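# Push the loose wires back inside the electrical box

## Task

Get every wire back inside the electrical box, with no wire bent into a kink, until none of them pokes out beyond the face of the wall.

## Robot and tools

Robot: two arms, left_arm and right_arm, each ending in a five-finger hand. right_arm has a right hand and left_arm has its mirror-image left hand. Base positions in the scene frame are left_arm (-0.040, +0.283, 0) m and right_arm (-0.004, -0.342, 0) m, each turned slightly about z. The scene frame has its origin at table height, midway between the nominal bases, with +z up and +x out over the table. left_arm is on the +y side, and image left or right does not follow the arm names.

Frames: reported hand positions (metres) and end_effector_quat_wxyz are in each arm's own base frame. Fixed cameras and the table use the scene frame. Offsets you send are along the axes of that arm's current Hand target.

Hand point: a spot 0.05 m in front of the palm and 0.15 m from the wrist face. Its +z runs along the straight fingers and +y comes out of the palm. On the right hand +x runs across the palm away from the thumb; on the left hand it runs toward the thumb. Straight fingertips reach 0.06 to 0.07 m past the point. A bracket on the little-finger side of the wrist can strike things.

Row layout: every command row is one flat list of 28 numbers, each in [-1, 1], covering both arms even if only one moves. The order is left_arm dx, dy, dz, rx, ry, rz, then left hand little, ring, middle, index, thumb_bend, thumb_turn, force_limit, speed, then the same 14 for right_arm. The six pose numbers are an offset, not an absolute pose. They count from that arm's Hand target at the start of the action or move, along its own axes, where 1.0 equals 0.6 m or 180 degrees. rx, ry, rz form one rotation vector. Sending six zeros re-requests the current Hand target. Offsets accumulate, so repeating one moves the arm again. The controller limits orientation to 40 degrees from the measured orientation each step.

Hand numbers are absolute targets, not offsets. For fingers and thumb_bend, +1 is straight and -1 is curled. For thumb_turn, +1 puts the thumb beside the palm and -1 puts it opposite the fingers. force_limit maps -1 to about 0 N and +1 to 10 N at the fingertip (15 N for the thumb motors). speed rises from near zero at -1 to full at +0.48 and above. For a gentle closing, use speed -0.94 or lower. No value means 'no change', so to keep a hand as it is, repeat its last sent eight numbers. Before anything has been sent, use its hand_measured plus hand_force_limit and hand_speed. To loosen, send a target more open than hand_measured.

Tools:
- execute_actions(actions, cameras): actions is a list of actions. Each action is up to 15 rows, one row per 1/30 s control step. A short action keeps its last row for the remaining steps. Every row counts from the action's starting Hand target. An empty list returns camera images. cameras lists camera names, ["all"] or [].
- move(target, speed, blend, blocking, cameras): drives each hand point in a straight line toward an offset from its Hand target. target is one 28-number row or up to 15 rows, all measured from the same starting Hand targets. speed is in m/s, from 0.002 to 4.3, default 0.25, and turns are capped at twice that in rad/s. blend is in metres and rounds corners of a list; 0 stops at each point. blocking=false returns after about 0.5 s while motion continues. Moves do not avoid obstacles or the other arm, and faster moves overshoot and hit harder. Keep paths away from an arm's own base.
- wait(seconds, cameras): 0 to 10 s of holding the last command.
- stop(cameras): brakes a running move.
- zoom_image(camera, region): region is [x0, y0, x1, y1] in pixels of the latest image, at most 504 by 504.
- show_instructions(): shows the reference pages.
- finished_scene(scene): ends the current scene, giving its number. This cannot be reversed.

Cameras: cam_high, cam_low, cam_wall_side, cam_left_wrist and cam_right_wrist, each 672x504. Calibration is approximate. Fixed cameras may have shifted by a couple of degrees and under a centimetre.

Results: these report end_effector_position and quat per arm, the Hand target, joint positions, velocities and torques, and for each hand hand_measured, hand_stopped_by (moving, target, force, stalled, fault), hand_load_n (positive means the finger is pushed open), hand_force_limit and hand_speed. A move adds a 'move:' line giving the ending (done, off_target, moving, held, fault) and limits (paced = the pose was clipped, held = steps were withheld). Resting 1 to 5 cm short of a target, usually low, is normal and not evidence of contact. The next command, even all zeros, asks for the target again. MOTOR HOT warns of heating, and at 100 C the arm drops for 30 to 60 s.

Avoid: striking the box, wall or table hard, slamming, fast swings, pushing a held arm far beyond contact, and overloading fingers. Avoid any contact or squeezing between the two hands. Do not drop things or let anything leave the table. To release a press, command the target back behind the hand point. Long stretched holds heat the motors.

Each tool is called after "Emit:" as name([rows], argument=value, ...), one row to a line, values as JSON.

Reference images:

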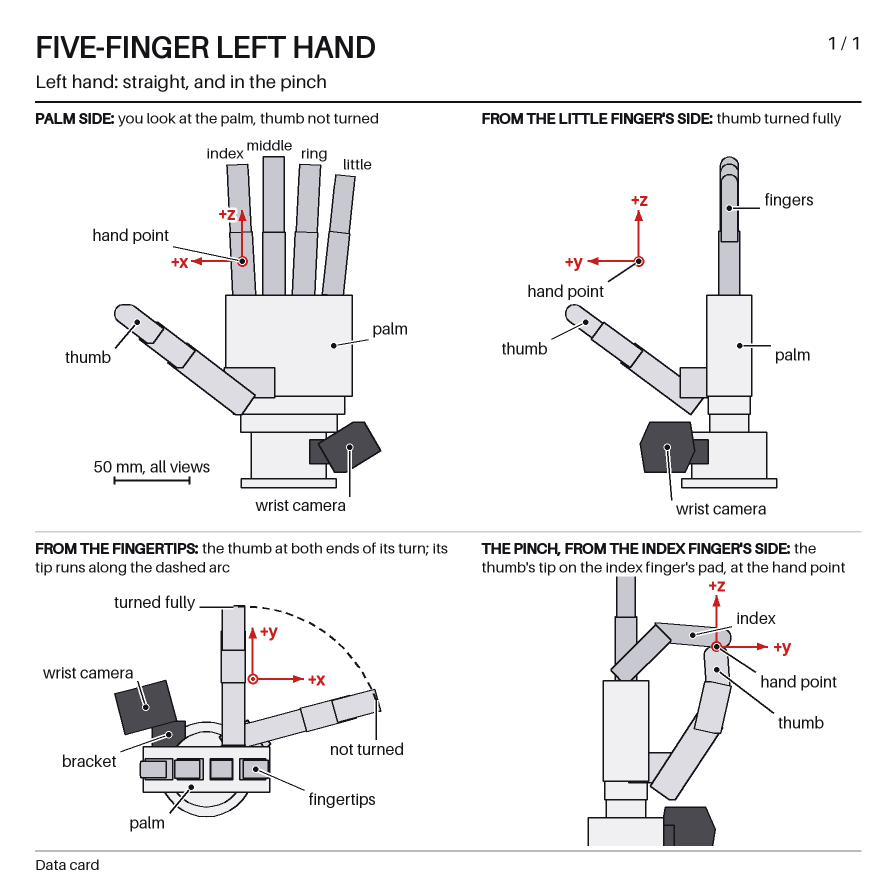

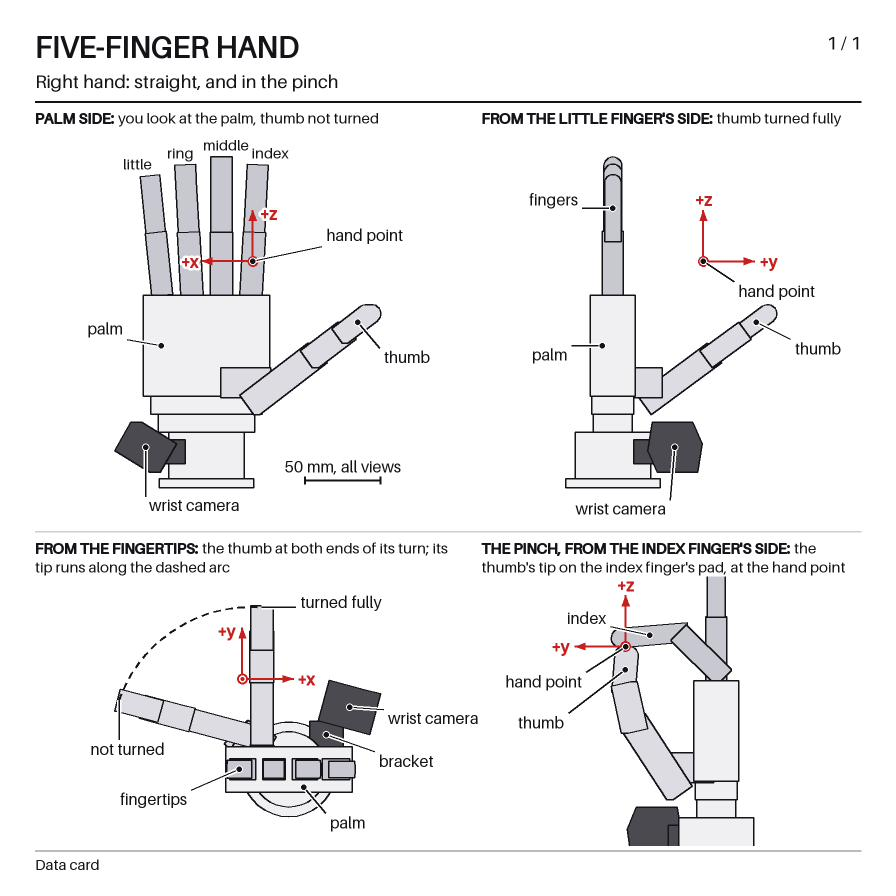

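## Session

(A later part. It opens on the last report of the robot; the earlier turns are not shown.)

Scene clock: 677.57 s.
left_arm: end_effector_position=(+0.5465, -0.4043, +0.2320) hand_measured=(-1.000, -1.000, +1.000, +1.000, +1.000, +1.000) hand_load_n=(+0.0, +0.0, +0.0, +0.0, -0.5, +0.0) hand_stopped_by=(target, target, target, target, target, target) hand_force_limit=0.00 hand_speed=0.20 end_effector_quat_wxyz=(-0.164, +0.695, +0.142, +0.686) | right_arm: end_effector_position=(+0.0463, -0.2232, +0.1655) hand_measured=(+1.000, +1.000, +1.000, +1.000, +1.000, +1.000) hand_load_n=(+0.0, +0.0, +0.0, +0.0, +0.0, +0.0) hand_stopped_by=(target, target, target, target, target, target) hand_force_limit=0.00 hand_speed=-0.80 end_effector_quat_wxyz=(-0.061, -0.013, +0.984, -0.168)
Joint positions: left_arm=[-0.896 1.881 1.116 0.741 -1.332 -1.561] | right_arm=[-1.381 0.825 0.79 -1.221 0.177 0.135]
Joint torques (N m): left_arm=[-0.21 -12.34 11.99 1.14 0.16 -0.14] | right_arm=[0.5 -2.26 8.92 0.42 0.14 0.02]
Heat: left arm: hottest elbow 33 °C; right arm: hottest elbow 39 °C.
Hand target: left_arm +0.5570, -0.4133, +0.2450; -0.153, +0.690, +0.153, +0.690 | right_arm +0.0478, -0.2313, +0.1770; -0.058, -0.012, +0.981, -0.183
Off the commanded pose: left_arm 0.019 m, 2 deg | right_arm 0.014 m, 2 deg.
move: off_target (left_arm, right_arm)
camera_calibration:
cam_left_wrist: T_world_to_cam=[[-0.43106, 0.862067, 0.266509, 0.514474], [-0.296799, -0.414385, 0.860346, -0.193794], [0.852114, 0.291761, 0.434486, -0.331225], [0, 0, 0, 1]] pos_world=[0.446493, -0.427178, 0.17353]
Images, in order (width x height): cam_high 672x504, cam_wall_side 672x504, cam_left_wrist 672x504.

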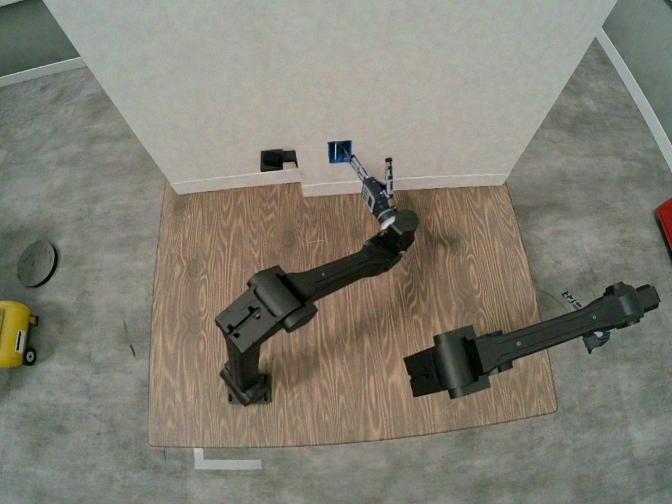

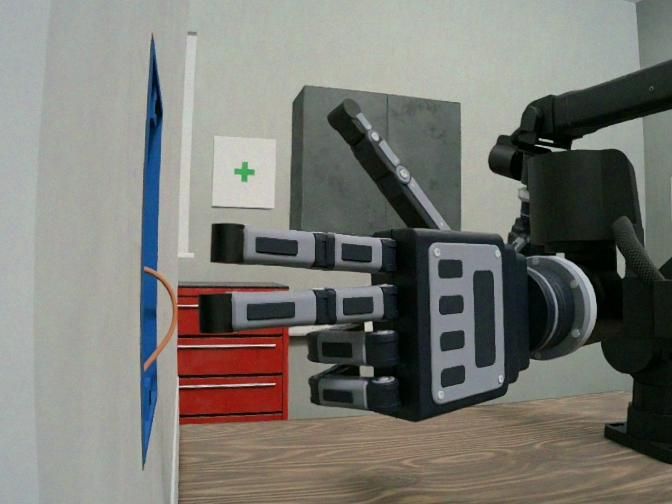

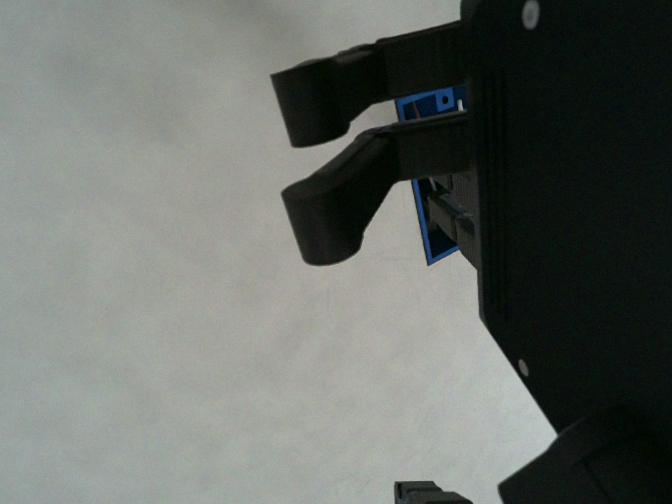

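Emit:
move([
  [0.0,0.0,0.045,0,0,0,-1,-1,1,1,1,1,0,0.2,0,0,0,0,0,0,1,1,1,1,1,1,0,-0.8],
  [0.008,0.0,0.09,0,0,0,-1,-1,1,1,1,1,0,0.2,0,0,0,0,0,0,1,1,1,1,1,1,0,-0.8],
], speed=0.06, blend=[0.005,0], cameras=["cam_wall_side","cam_high"])

Emit:
zoom_image(camera="cam_high", region=[310, 130, 380, 220])

Emit:
zoom_image(camera="cam_wall_side", region=[120, 220, 220, 400])

Scene clock: 687.20 s.
left_arm: end_effector_position=(+0.5643, -0.4001, +0.2316) hand_measured=(-1.000, -1.000, +1.000, +1.000, +1.000, +1.000) hand_load_n=(+0.0, +0.0, +1.0, +0.0, +0.0, -0.5) hand_stopped_by=(target, target, target, target, target, target) hand_force_limit=0.00 hand_speed=0.20 end_effector_quat_wxyz=(-0.160, +0.697, +0.136, +0.686) | right_arm: end_effector_position=(+0.0463, -0.2232, +0.1655) hand_measured=(+1.000, +1.000, +1.000, +1.000, +1.000, +1.000) hand_load_n=(+0.0, +0.0, +0.0, +0.0, -0.5, +0.0) hand_stopped_by=(target, target, target, target, target, target) hand_force_limit=0.00 hand_speed=-0.80 end_effector_quat_wxyz=(-0.061, -0.013, +0.984, -0.168)
Joint positions: left_arm=[-0.863 1.89 1.134 0.728 -1.284 -1.561] | right_arm=[-1.381 0.825 0.79 -1.221 0.177 0.135]
Joint torques (N m): left_arm=[4.84 -12.1 13.96 0.81 1.86 -0.1] | right_arm=[0.56 -2.32 8.9 0.44 0.13 0.02]
Heat: left arm: hottest elbow 33 °C; right arm: hottest elbow 39 °C.
Hand target: left_arm +0.6059, -0.3905, +0.2497; -0.154, +0.690, +0.153, +0.690 | right_arm +0.0478, -0.2313, +0.1770; -0.058, -0.012, +0.981, -0.183
Off the commanded pose: left_arm 0.046 m, 2 deg | right_arm 0.014 m, 2 deg.
move: off_target (left_arm, right_arm)
Images, in order (width x height): cam_high 672x504, cam_wall_side 672x504.

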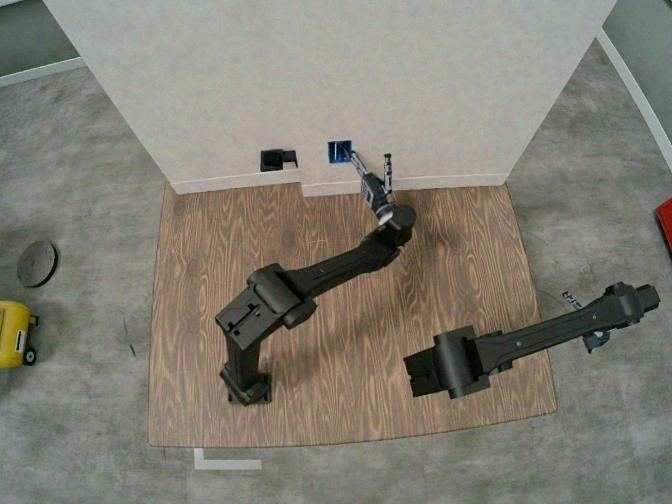

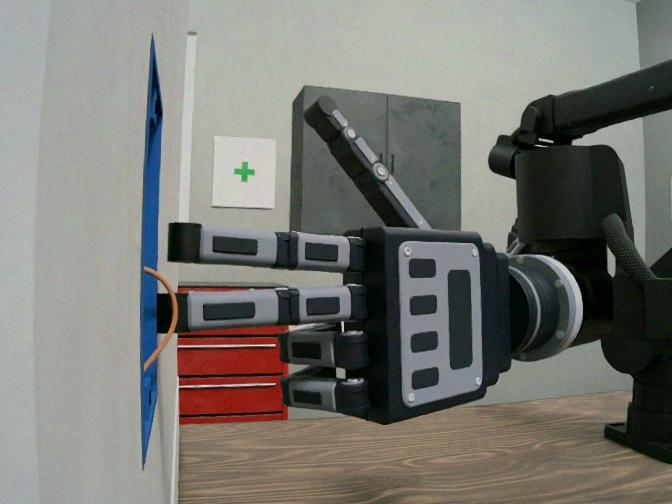

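Scaled by 5.600 from the camera's 672x504 image, which has a finer 960x720 frame.

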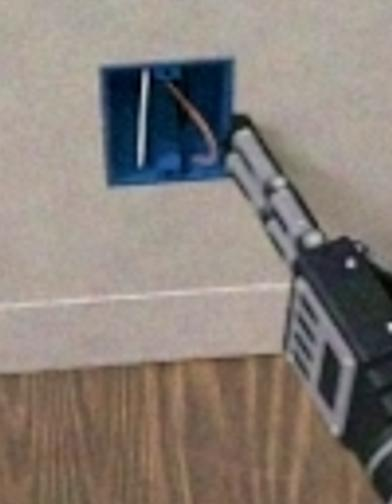

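Scaled by 2.800 from the camera's 672x504 image, which has a finer 960x720 frame.

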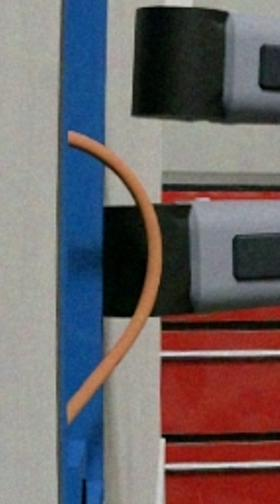

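Emit:
move([
  [0.0,-0.0123,-0.0678,0,0,0,-1,-1,1,1,1,1,0,0.2,0,0,0,0,0,0,1,1,1,1,1,1,0,-0.8],
], speed=0.1, cameras=["cam_wall_side","cam_high"])

Emit:
zoom_image(camera="cam_high", region=[310, 130, 380, 220])

Scene clock: 693.17 s.
left_arm: end_effector_position=(+0.5626, -0.3994, +0.2316) hand_measured=(-1.000, -1.000, +1.000, +1.000, +1.000, +1.000) hand_load_n=(+0.0, +0.0, +0.0, +0.0, +0.0, +0.0) hand_stopped_by=(target, target, target, target, target, target) hand_force_limit=0.00 hand_speed=0.20 end_effector_quat_wxyz=(-0.163, +0.696, +0.139, +0.685) | right_arm: end_effector_position=(+0.0463, -0.2232, +0.1655) hand_measured=(+1.000, +1.000, +1.000, +1.000, +1.000, +1.000) hand_load_n=(+0.0, +0.0, +0.0, +0.0, +0.0, +0.0) hand_stopped_by=(target, target, target, target, target, target) hand_force_limit=0.00 hand_speed=-0.80 end_effector_quat_wxyz=(-0.061, -0.013, +0.984, -0.168)
Joint positions: left_arm=[-0.867 1.89 1.134 0.728 -1.298 -1.561] | right_arm=[-1.381 0.825 0.79 -1.221 0.177 0.135]
Joint torques (N m): left_arm=[-0.44 -14.33 9.89 1.28 -0.21 -0.16] | right_arm=[0.5 -2.37 8.91 0.47 0.13 0.03]
Heat: left arm: hottest elbow 33 °C; right arm: hottest elbow 39 °C.
Hand target: left_arm +0.5660, -0.4010, +0.2497; -0.154, +0.690, +0.153, +0.690 | right_arm +0.0478, -0.2313, +0.1770; -0.058, -0.012, +0.981, -0.183
Off the commanded pose: left_arm 0.018 m, 2 deg | right_arm 0.014 m, 2 deg.
move: off_target (left_arm, right_arm)
Images, in order (width x height): cam_high 672x504, cam_wall_side 672x504.

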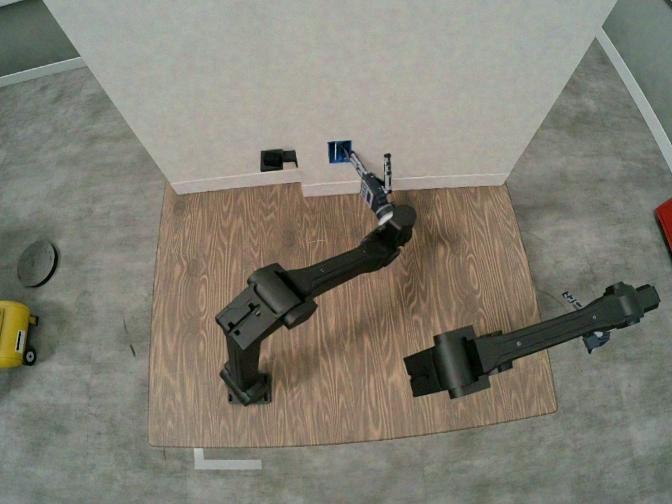

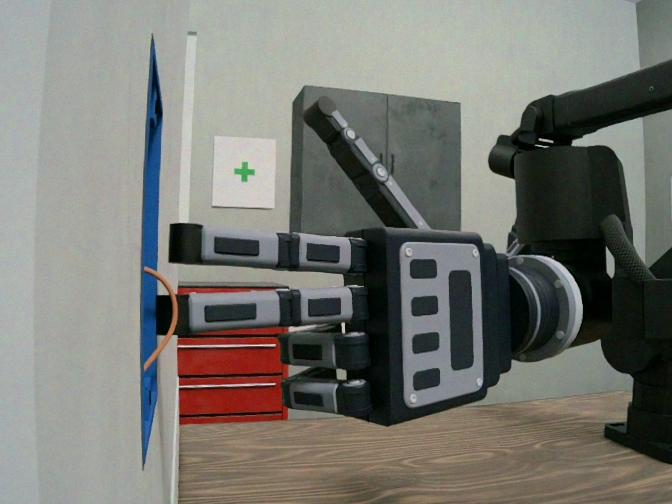

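Scaled by 5.600 from the camera's 672x504 image, which has a finer 960x720 frame.

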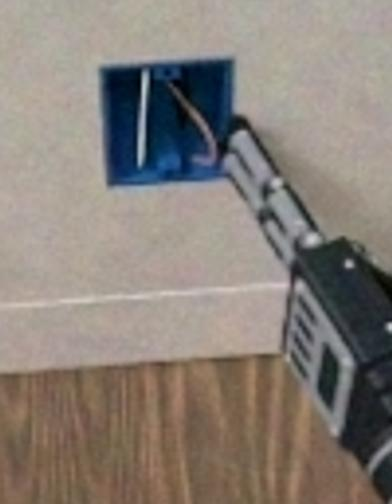

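Emit:
move([
  [0.0,-0.0223,-0.001,0,0,0,-1,-1,1,1,1,1,0,0.2,0,0,0,0,0,0,1,1,1,1,1,1,0,-0.8],
], speed=0.1, cameras=["cam_wall_side","cam_high"])

Emit:
zoom_image(camera="cam_high", region=[310, 130, 380, 220])

Emit:
zoom_image(camera="cam_wall_side", region=[120, 220, 220, 400])

Scene clock: 700.70 s.
left_arm: end_effector_position=(+0.5593, -0.3955, +0.2283) hand_measured=(-1.000, -1.000, +1.000, +1.000, +1.000, +1.000) hand_load_n=(+0.0, +0.0, -0.5, +0.0, +0.0, -0.5) hand_stopped_by=(target, target, target, target, target, target) hand_force_limit=0.00 hand_speed=0.20 end_effector_quat_wxyz=(-0.167, +0.698, +0.136, +0.683) | right_arm: end_effector_position=(+0.0463, -0.2232, +0.1655) hand_measured=(+1.000, +1.000, +1.000, +1.000, +1.000, +1.000) hand_load_n=(+0.0, +0.0, +0.0, +0.0, +0.0, +0.0) hand_stopped_by=(target, target, target, target, target, target) hand_force_limit=0.00 hand_speed=-0.80 end_effector_quat_wxyz=(-0.061, -0.013, +0.984, -0.168)
Joint positions: left_arm=[-0.867 1.882 1.116 0.728 -1.298 -1.561] | right_arm=[-1.381 0.825 0.79 -1.221 0.177 0.135]
Joint torques (N m): left_arm=[0.03 -15.21 7.79 1.95 0 -0.16] | right_arm=[0.5 -2.26 8.92 0.47 0.14 0.02]
Heat: left arm: hottest elbow 33 °C; right arm: hottest elbow 39 °C.
Hand target: left_arm +0.5597, -0.3890, +0.2497; -0.154, +0.690, +0.153, +0.690 | right_arm +0.0478, -0.2313, +0.1770; -0.058, -0.012, +0.981, -0.183
Off the commanded pose: left_arm 0.022 m, 3 deg | right_arm 0.014 m, 2 deg.
move: off_target (left_arm, right_arm)
Images, in order (width x height): cam_high 672x504, cam_wall_side 672x504.

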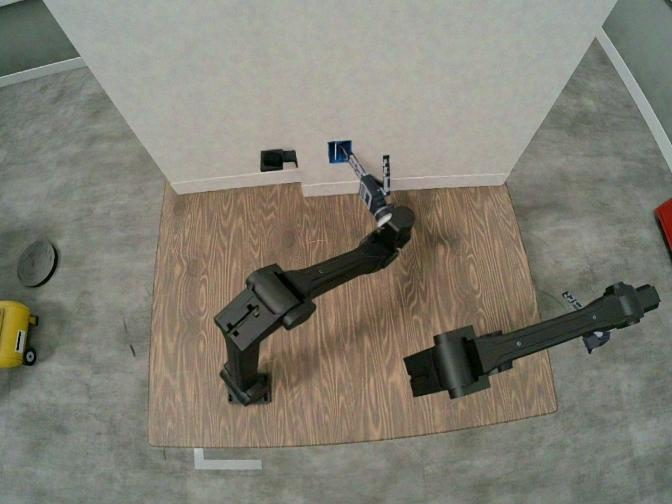

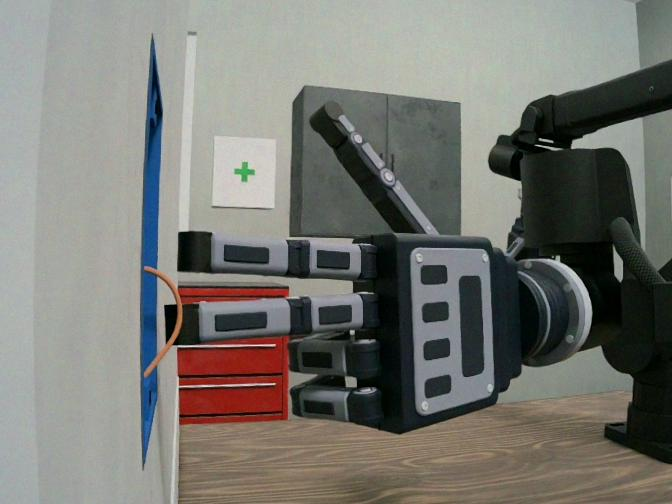

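Scaled by 5.600 from the camera's 672x504 image, which has a finer 960x720 frame.

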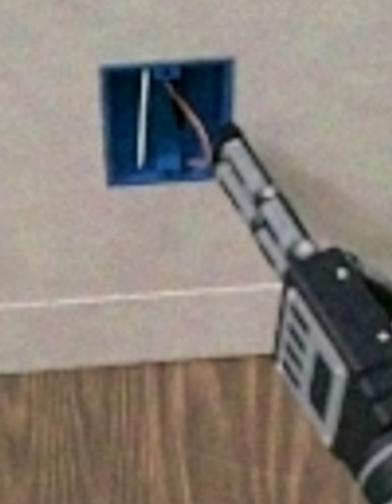

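Scaled by 2.800 from the camera's 672x504 image, which has a finer 960x720 frame.

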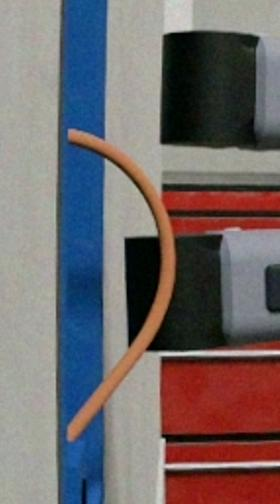

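Emit:
move([
  [0.006,-0.0352,0.0,0,0,0,-1,-1,1,1,1,1,0,0.2,0,0,0,0,0,0,1,1,1,1,1,1,0,-0.8],
], speed=0.1, cameras=["cam_wall_side","cam_high"])

Emit:
zoom_image(camera="cam_high", region=[310, 130, 380, 220])

Emit:
zoom_image(camera="cam_wall_side", region=[120, 220, 220, 400])

Scene clock: 705.93 s.
left_arm: end_effector_position=(+0.5501, -0.3754, +0.2334) hand_measured=(-1.000, -1.000, +1.000, +1.000, +1.000, +1.000) hand_load_n=(+0.0, +0.0, +0.0, +0.0, +0.0, +0.0) hand_stopped_by=(target, target, target, target, target, target) hand_force_limit=0.00 hand_speed=0.20 end_effector_quat_wxyz=(-0.168, +0.698, +0.136, +0.683) | right_arm: end_effector_position=(+0.0463, -0.2232, +0.1655) hand_measured=(+1.000, +1.000, +1.000, +1.000, +1.000, +1.000) hand_load_n=(+0.0, +0.0, +0.0, +0.0, +0.0, +0.0) hand_stopped_by=(target, target, target, target, target, target) hand_force_limit=0.00 hand_speed=-0.80 end_effector_quat_wxyz=(-0.061, -0.013, +0.984, -0.168)
Joint positions: left_arm=[-0.856 1.831 1.053 0.737 -1.29 -1.561] | right_arm=[-1.381 0.825 0.79 -1.221 0.177 0.135]
Joint torques (N m): left_arm=[0.09 -14.45 7.8 2.18 0.14 -0.17] | right_arm=[0.44 -2.32 8.94 0.46 0.14 0.03]
Heat: left arm: hottest elbow 32 °C; right arm: hottest elbow 39 °C.
Hand target: left_arm +0.5508, -0.3700, +0.2533; -0.154, +0.690, +0.153, +0.690 | right_arm +0.0478, -0.2313, +0.1770; -0.058, -0.012, +0.981, -0.183
Off the commanded pose: left_arm 0.021 m, 3 deg | right_arm 0.014 m, 2 deg.
move: off_target (left_arm, right_arm)
Images, in order (width x height): cam_high 672x504, cam_wall_side 672x504.

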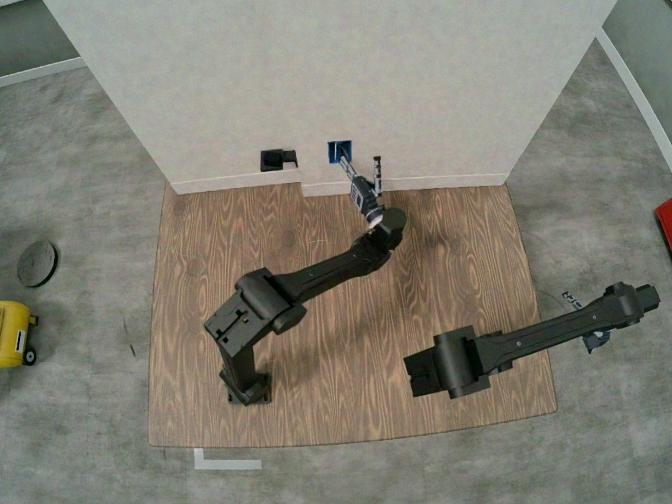

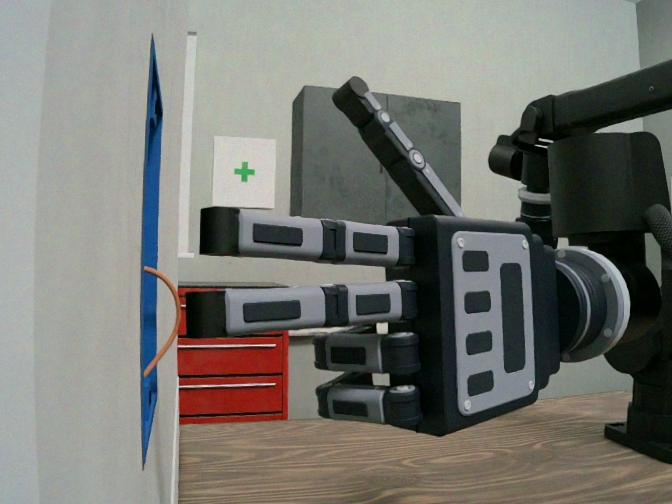

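Scaled by 5.600 from the camera's 672x504 image, which has a finer 960x720 frame.

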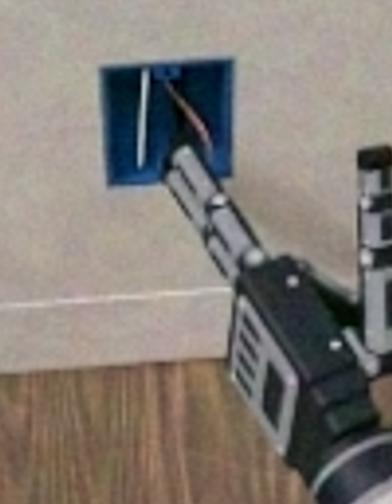

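Scaled by 2.800 from the camera's 672x504 image, which has a finer 960x720 frame.

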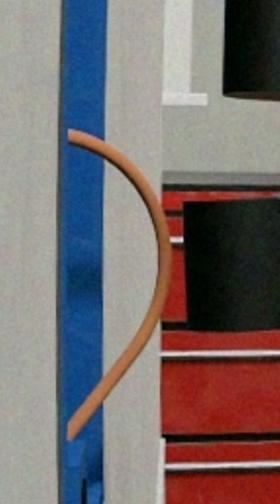

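Emit:
move([
  [0.0,-0.0212,-0.0453,0,0,0,-1,-1,1,1,1,1,0,0.2,0,0,0,0,0,0,1,1,1,1,1,1,0,-0.8],
  [0.0,0.0347,-0.0714,0,0,0,-1,-1,1,1,1,1,0,0.2,0,0,0,0,0,0,1,1,1,1,1,1,0,-0.8],
  [0.0,0.06,-0.0171,0,0,0,-1,-1,1,1,1,1,0,0.2,0,0,0,0,0,0,1,1,1,1,1,1,0,-0.8],
], speed=0.12, cameras=["cam_wall_side","cam_high"])

Emit:
zoom_image(camera="cam_high", region=[310, 130, 380, 220])

Emit:
zoom_image(camera="cam_wall_side", region=[120, 220, 220, 400])

Scene clock: 716.03 s.
left_arm: end_effector_position=(+0.5474, -0.3965, +0.2397) hand_measured=(-1.000, -1.000, +1.000, +1.000, +1.000, +1.000) hand_load_n=(+0.0, +0.0, +0.0, +0.0, +0.0, +0.0) hand_stopped_by=(target, target, target, target, target, target) hand_force_limit=0.00 hand_speed=0.20 end_effector_quat_wxyz=(-0.165, +0.695, +0.143, +0.685) | right_arm: end_effector_position=(+0.0463, -0.2232, +0.1655) hand_measured=(+1.000, +1.000, +1.000, +1.000, +1.000, +1.000) hand_load_n=(+0.0, +0.0, +0.0, +0.0, +0.0, +0.0) hand_stopped_by=(target, target, target, target, target, target) hand_force_limit=0.00 hand_speed=-0.80 end_effector_quat_wxyz=(-0.061, -0.013, +0.984, -0.168)
Joint positions: left_arm=[-0.886 1.856 1.104 0.727 -1.326 -1.561] | right_arm=[-1.381 0.825 0.79 -1.221 0.177 0.135]
Joint torques (N m): left_arm=[-0.44 -12.16 12.08 1.14 0.15 -0.14] | right_arm=[0.38 -2.32 8.91 0.44 0.13 0.02]
Heat: left arm: hottest elbow 32 °C; right arm: hottest elbow 39 °C.
Hand target: left_arm +0.5568, -0.4069, +0.2534; -0.153, +0.690, +0.153, +0.690 | right_arm +0.0478, -0.2313, +0.1770; -0.058, -0.012, +0.981, -0.183
Off the commanded pose: left_arm 0.019 m, 2 deg | right_arm 0.014 m, 2 deg.
move: off_target (left_arm, right_arm)
Images, in order (width x height): cam_high 672x504, cam_wall_side 672x504.

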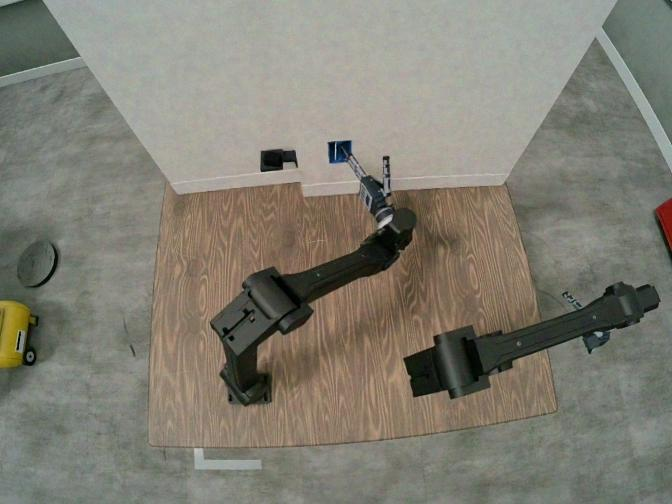

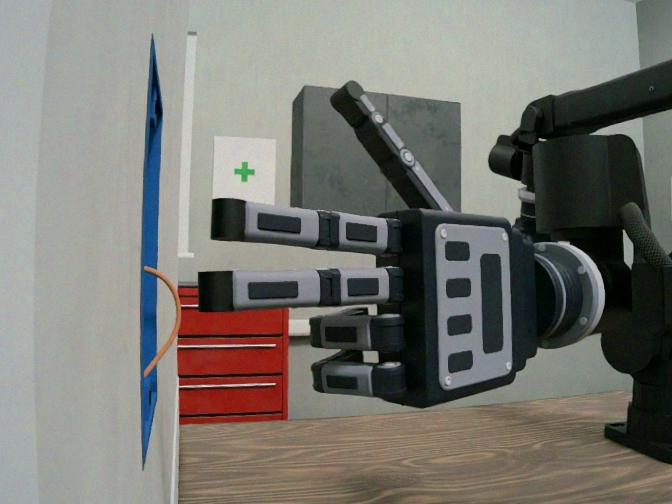

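Scaled by 5.600 from the camera's 672x504 image, which has a finer 960x720 frame.

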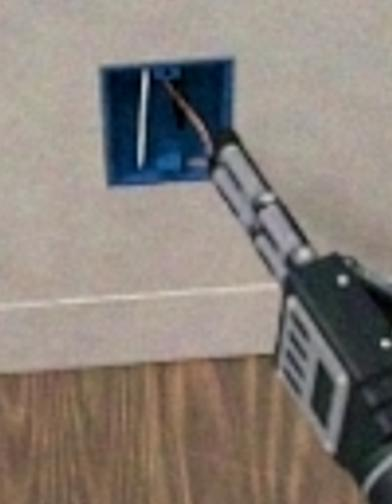

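Scaled by 2.800 from the camera's 672x504 image, which has a finer 960x720 frame.

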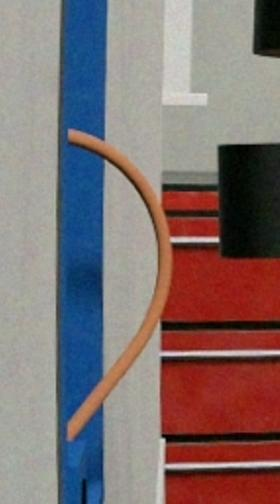

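Emit:
move([
  [-0.008,0.0,0.04,0,0,0,-1,-1,1,1,1,1,0,0.2,0,0,0,0,0,0,1,1,1,1,1,1,0,-0.8],
  [-0.004,-0.004,0.085,0,0,0,-1,-1,1,1,1,1,0,0.2,0,0,0,0,0,0,1,1,1,1,1,1,0,-0.8],
], speed=0.06, blend=[0.005,0], cameras=["cam_wall_side","cam_high"])

Emit:
zoom_image(camera="cam_high", region=[310, 130, 380, 220])

Emit:
zoom_image(camera="cam_wall_side", region=[120, 220, 220, 400])

Scene clock: 722.67 s.
left_arm: end_effector_position=(+0.5874, -0.3808, +0.2372) hand_measured=(-1.000, -1.000, +1.000, +1.000, +1.000, +1.000) hand_load_n=(+0.0, +0.0, -0.5, +0.0, +0.0, -0.5) hand_stopped_by=(target, target, target, target, target, target) hand_force_limit=0.00 hand_speed=0.20 end_effector_quat_wxyz=(-0.160, +0.696, +0.138, +0.686) | right_arm: end_effector_position=(+0.0463, -0.2232, +0.1655) hand_measured=(+1.000, +1.000, +1.000, +1.000, +1.000, +1.000) hand_load_n=(+0.0, +0.0, +0.0, +0.0, +0.0, +0.0) hand_stopped_by=(target, target, target, target, target, target) hand_force_limit=0.00 hand_speed=-0.80 end_effector_quat_wxyz=(-0.061, -0.013, +0.984, -0.168)
Joint positions: left_arm=[-0.81 1.884 1.143 0.716 -1.235 -1.561] | right_arm=[-1.381 0.825 0.79 -1.221 0.177 0.135]
Joint torques (N m): left_arm=[0.56 -12.57 12.25 1.25 0.03 -0.15] | right_arm=[0.44 -2.32 8.91 0.44 0.13 0.03]
Heat: left arm: hottest elbow 32 °C; right arm: hottest elbow 40 °C.
Hand target: left_arm +0.6020, -0.3831, +0.2508; -0.154, +0.690, +0.153, +0.690 | right_arm +0.0478, -0.2313, +0.1770; -0.058, -0.012, +0.981, -0.183
Off the commanded pose: left_arm 0.020 m, 2 deg | right_arm 0.014 m, 2 deg.
move: off_target (left_arm, right_arm)
Images, in order (width x height): cam_high 672x504, cam_wall_side 672x504.

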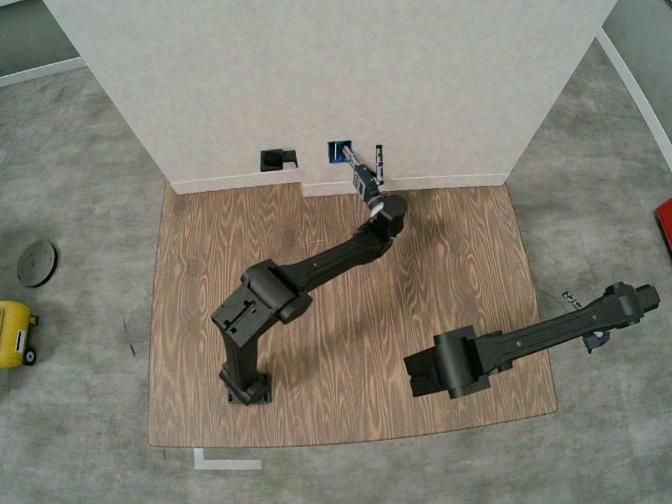

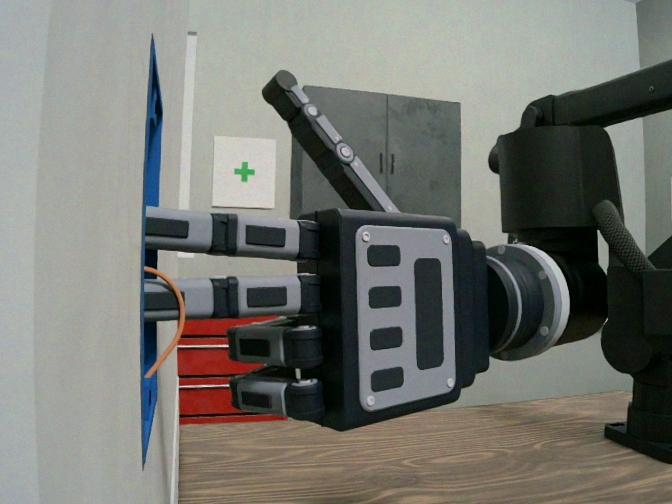

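Scaled by 5.600 from the camera's 672x504 image, which has a finer 960x720 frame.

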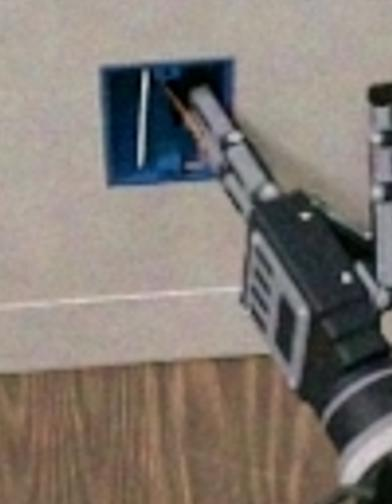

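Scaled by 2.800 from the camera's 672x504 image, which has a finer 960x720 frame.

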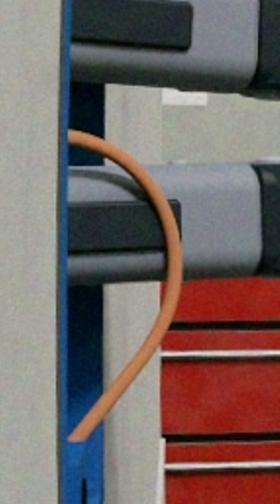

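Emit:
move([
  [0.0,-0.0287,0.0134,0,0,0,-1,-1,1,1,1,1,0,0.2,0,0,0,0,0,0,1,1,1,1,1,1,0,-0.8],
], speed=0.06, cameras=["cam_wall_side","cam_high"])

Emit:
zoom_image(camera="cam_high", region=[310, 130, 380, 220])

Emit:
zoom_image(camera="cam_wall_side", region=[120, 220, 220, 400])

Scene clock: 728.17 s.
left_arm: end_effector_position=(+0.5927, -0.3781, +0.2371) hand_measured=(-1.000, -1.000, +1.000, +1.000, +1.000, +1.000) hand_load_n=(+0.0, +0.0, -2.0, +0.0, +0.0, +0.0) hand_stopped_by=(target, target, target, target, target, target) hand_force_limit=0.00 hand_speed=0.20 end_effector_quat_wxyz=(-0.156, +0.697, +0.135, +0.686) | right_arm: end_effector_position=(+0.0463, -0.2232, +0.1655) hand_measured=(+1.000, +1.000, +1.000, +1.000, +1.000, +1.000) hand_load_n=(+0.0, +0.0, +0.0, +0.0, +0.0, +0.0) hand_stopped_by=(target, target, target, target, target, target) hand_force_limit=0.00 hand_speed=-0.80 end_effector_quat_wxyz=(-0.061, -0.013, +0.984, -0.168)
Joint positions: left_arm=[-0.798 1.884 1.143 0.716 -1.212 -1.561] | right_arm=[-1.381 0.825 0.79 -1.221 0.177 0.135]
Joint torques (N m): left_arm=[1.55 -14.45 8.68 1.87 0.01 -0.15] | right_arm=[0.44 -2.32 8.9 0.47 0.14 0.03]
Heat: left arm: hottest elbow 32 °C; right arm: hottest elbow 40 °C.
Hand target: left_arm +0.6019, -0.3642, +0.2508; -0.154, +0.690, +0.153, +0.690 | right_arm +0.0478, -0.2313, +0.1770; -0.058, -0.012, +0.981, -0.183
Off the commanded pose: left_arm 0.022 m, 2 deg | right_arm 0.014 m, 2 deg.
move: off_target (left_arm, right_arm)
Images, in order (width x height): cam_high 672x504, cam_wall_side 672x504.

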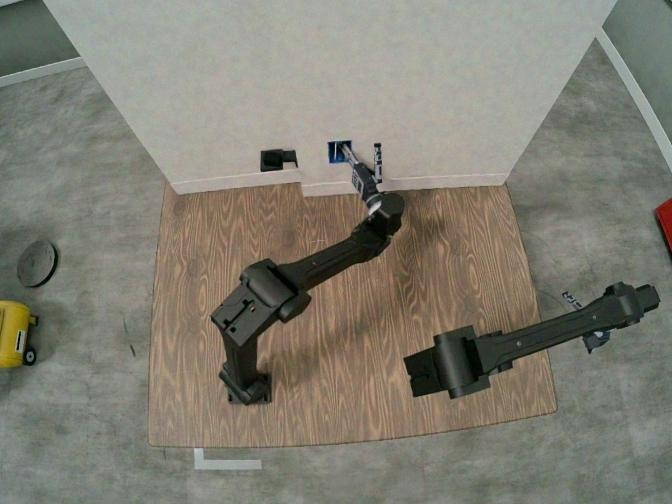

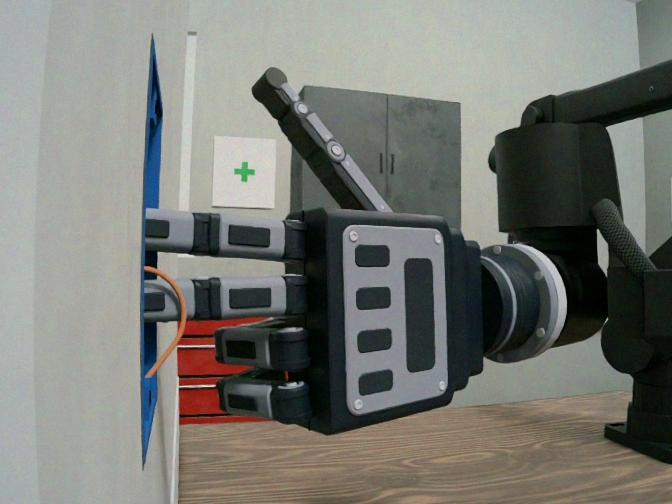

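Scaled by 5.600 from the camera's 672x504 image, which has a finer 960x720 frame.

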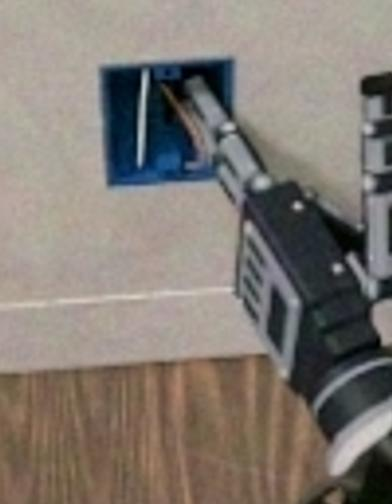

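Scaled by 2.800 from the camera's 672x504 image, which has a finer 960x720 frame.

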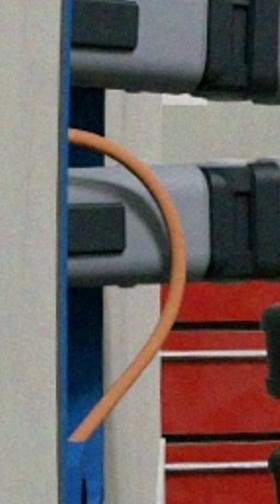

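Emit:
move([
  [0.0,-0.0453,0.01,0,0,0,-1,-1,1,1,1,1,0,0.2,0,0,0,0,0,0,1,1,1,1,1,1,0,-0.8],
], speed=0.06, cameras=["cam_wall_side","cam_high","cam_left_wrist"])

Emit:
zoom_image(camera="cam_high", region=[310, 130, 380, 220])

Emit:
zoom_image(camera="cam_wall_side", region=[120, 220, 220, 400])

Scene clock: 732.73 s.
left_arm: end_effector_position=(+0.5889, -0.3688, +0.2340) hand_measured=(-1.000, -1.000, +1.000, +1.000, +1.000, +1.000) hand_load_n=(+0.0, +0.0, -3.0, -3.5, +0.0, +0.0) hand_stopped_by=(target, target, target, target, target, target) hand_force_limit=0.00 hand_speed=0.20 end_effector_quat_wxyz=(-0.144, +0.701, +0.120, +0.688) | right_arm: end_effector_position=(+0.0463, -0.2232, +0.1655) hand_measured=(+1.000, +1.000, +1.000, +1.000, +1.000, +1.000) hand_load_n=(+0.0, +0.0, +0.0, +0.0, +0.0, +0.0) hand_stopped_by=(target, target, target, target, target, target) hand_force_limit=0.00 hand_speed=-0.80 end_effector_quat_wxyz=(-0.061, -0.013, +0.984, -0.168)
Joint positions: left_arm=[-0.782 1.857 1.092 0.734 -1.157 -1.561] | right_arm=[-1.381 0.825 0.79 -1.221 0.177 0.135]
Joint torques (N m): left_arm=[2.55 -15.09 6.75 2.25 -1.14 -0.16] | right_arm=[0.5 -2.26 8.92 0.46 0.14 0.03]
Heat: left arm: hottest elbow 32 °C; right arm: hottest elbow 40 °C.
Hand target: left_arm +0.5959, -0.3369, +0.2512; -0.153, +0.690, +0.153, +0.690 | right_arm +0.0478, -0.2313, +0.1770; -0.058, -0.012, +0.981, -0.183
Off the commanded pose: left_arm 0.037 m, 4 deg | right_arm 0.014 m, 2 deg.
move: off_target (left_arm, right_arm)
camera_calibration:
cam_left_wrist: T_world_to_cam=[[-0.375608, 0.886261, 0.271033, 0.476767], [-0.314707, -0.397039, 0.86216, -0.151645], [0.87171, 0.238538, 0.428044, -0.408222], [0, 0, 0, 1]] pos_world=[0.487205, -0.385373, 0.17626]
Images, in order (width x height): cam_high 672x504, cam_wall_side 672x504, cam_left_wrist 672x504.

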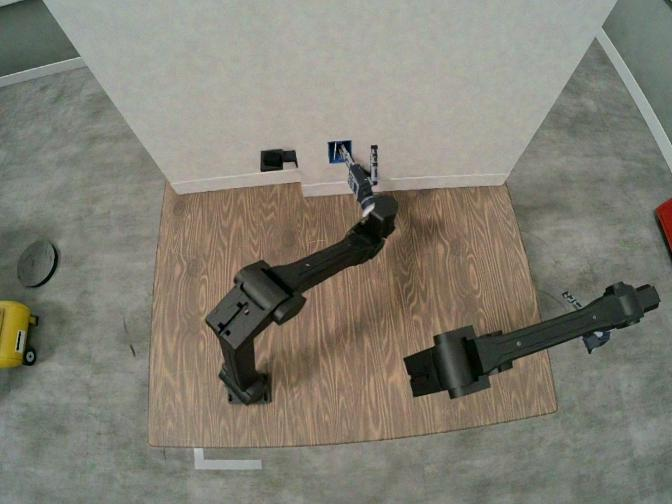

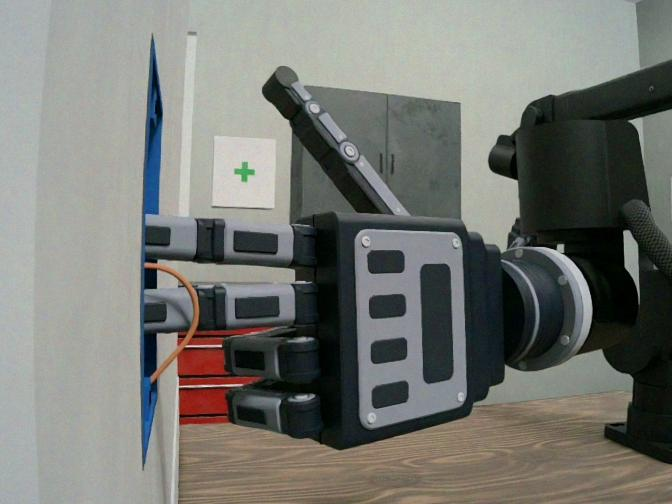

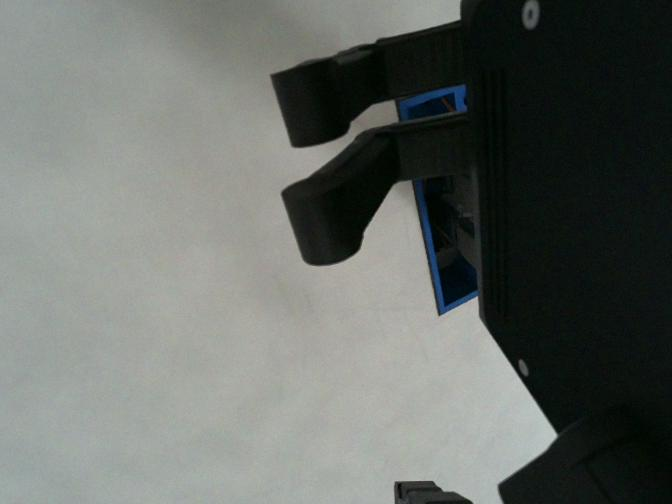

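Scaled by 5.600 from the camera's 672x504 image, which has a finer 960x720 frame.

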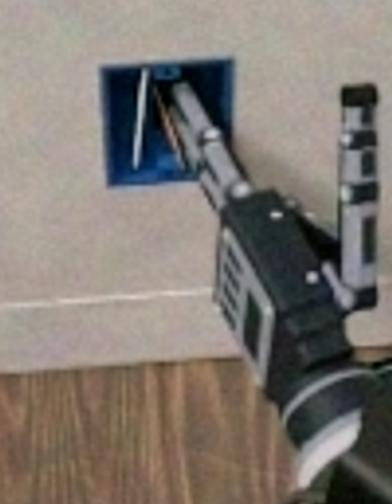

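Scaled by 2.800 from the camera's 672x504 image, which has a finer 960x720 frame.

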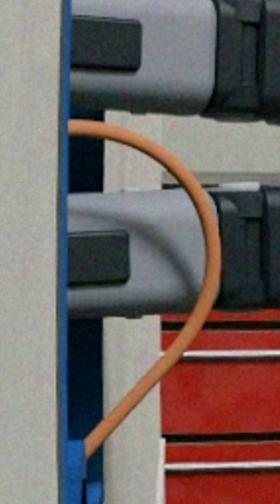

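Emit:
move([
  [0.0,0.02,-0.03,0,0,0,-1,-1,1,1,1,1,0,0.2,0,0,0,0,0,0,1,1,1,1,1,1,0,-0.8],
  [0.0,0.0572,-0.1572,0,0,0,-1,-1,1,1,1,1,0,0.2,0,0,0,0,0,0,1,1,1,1,1,1,0,-0.8],
], speed=0.1, cameras=["cam_wall_side","cam_high","cam_left_wrist"])

Emit:
zoom_image(camera="cam_high", region=[310, 130, 380, 220])

Emit:
zoom_image(camera="cam_wall_side", region=[120, 220, 220, 400])

Scene clock: 740.00 s.
left_arm: end_effector_position=(+0.5278, -0.4085, +0.2351) hand_measured=(-1.000, -1.000, +1.000, +1.000, +1.000, +1.000) hand_load_n=(+0.0, +0.0, +0.0, +0.0, +0.0, +0.0) hand_stopped_by=(target, target, target, target, target, target) hand_force_limit=0.00 hand_speed=0.20 end_effector_quat_wxyz=(-0.166, +0.695, +0.140, +0.685) | right_arm: end_effector_position=(+0.0463, -0.2232, +0.1655) hand_measured=(+1.000, +1.000, +1.000, +1.000, +1.000, +1.000) hand_load_n=(+0.0, +0.0, +0.0, +0.0, +0.0, +0.0) hand_stopped_by=(target, target, target, target, target, target) hand_force_limit=0.00 hand_speed=-0.80 end_effector_quat_wxyz=(-0.061, -0.013, +0.984, -0.168)
Joint positions: left_arm=[-0.927 1.856 1.092 0.734 -1.363 -1.561] | right_arm=[-1.381 0.825 0.79 -1.221 0.177 0.135]
Joint torques (N m): left_arm=[-0.91 -14.39 8.01 1.83 -0.21 -0.16] | right_arm=[0.5 -2.32 8.87 0.44 0.13 0.03]
Heat: left arm: hottest elbow 31 °C; right arm: hottest elbow 40 °C.
Hand target: left_arm +0.5250, -0.4079, +0.2509; -0.154, +0.690, +0.153, +0.690 | right_arm +0.0478, -0.2313, +0.1770; -0.058, -0.012, +0.981, -0.183
Off the commanded pose: left_arm 0.016 m, 2 deg | right_arm 0.014 m, 2 deg.
move: off_target (left_arm, right_arm)
camera_calibration:
cam_left_wrist: T_world_to_cam=[[-0.429448, 0.860901, 0.272807, 0.506363], [-0.294103, -0.418935, 0.859067, -0.206751], [0.85386, 0.288691, 0.433105, -0.317196], [0, 0, 0, 1]] pos_world=[0.427492, -0.430972, 0.176852]
Images, in order (width x height): cam_high 672x504, cam_wall_side 672x504, cam_left_wrist 672x504.

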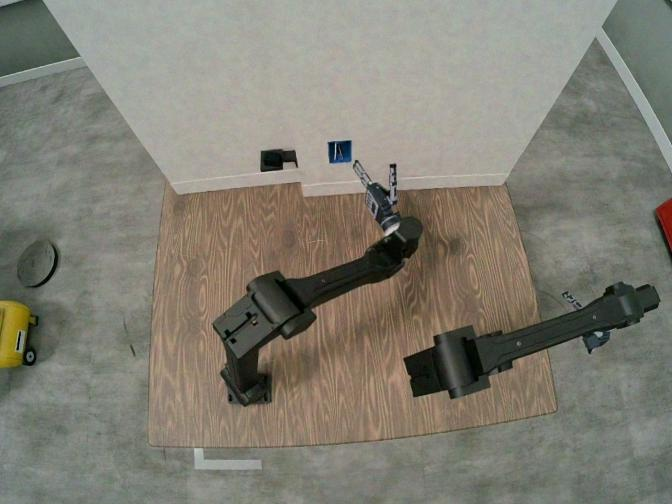

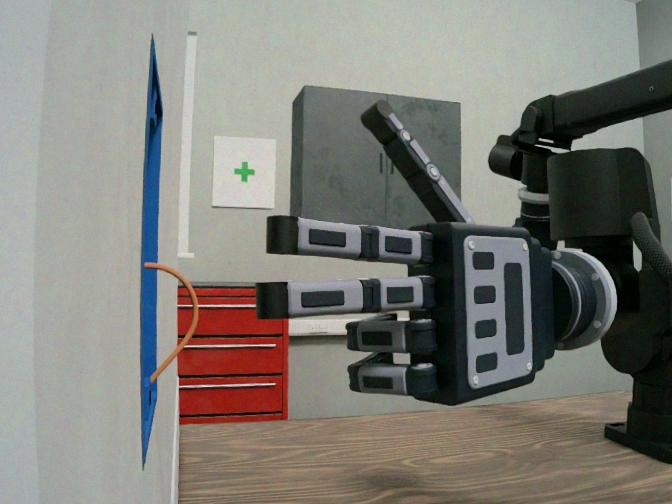

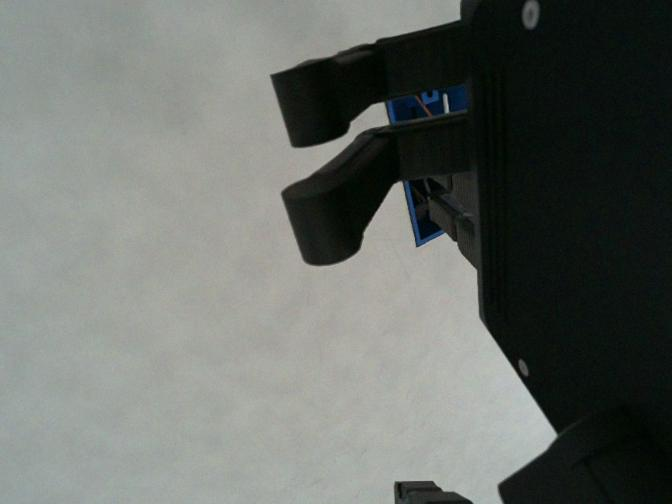

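Scaled by 5.600 from the camera's 672x504 image, which has a finer 960x720 frame.

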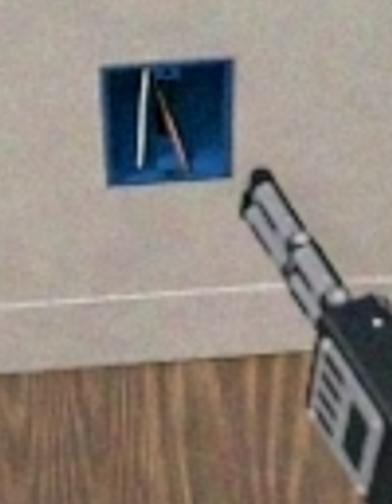

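Scaled by 2.800 from the camera's 672x504 image, which has a finer 960x720 frame.

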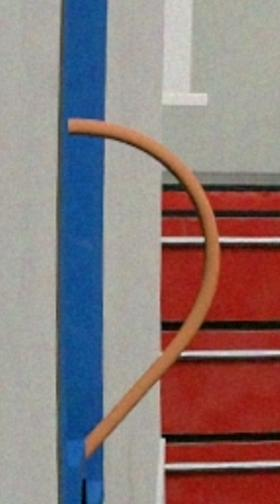

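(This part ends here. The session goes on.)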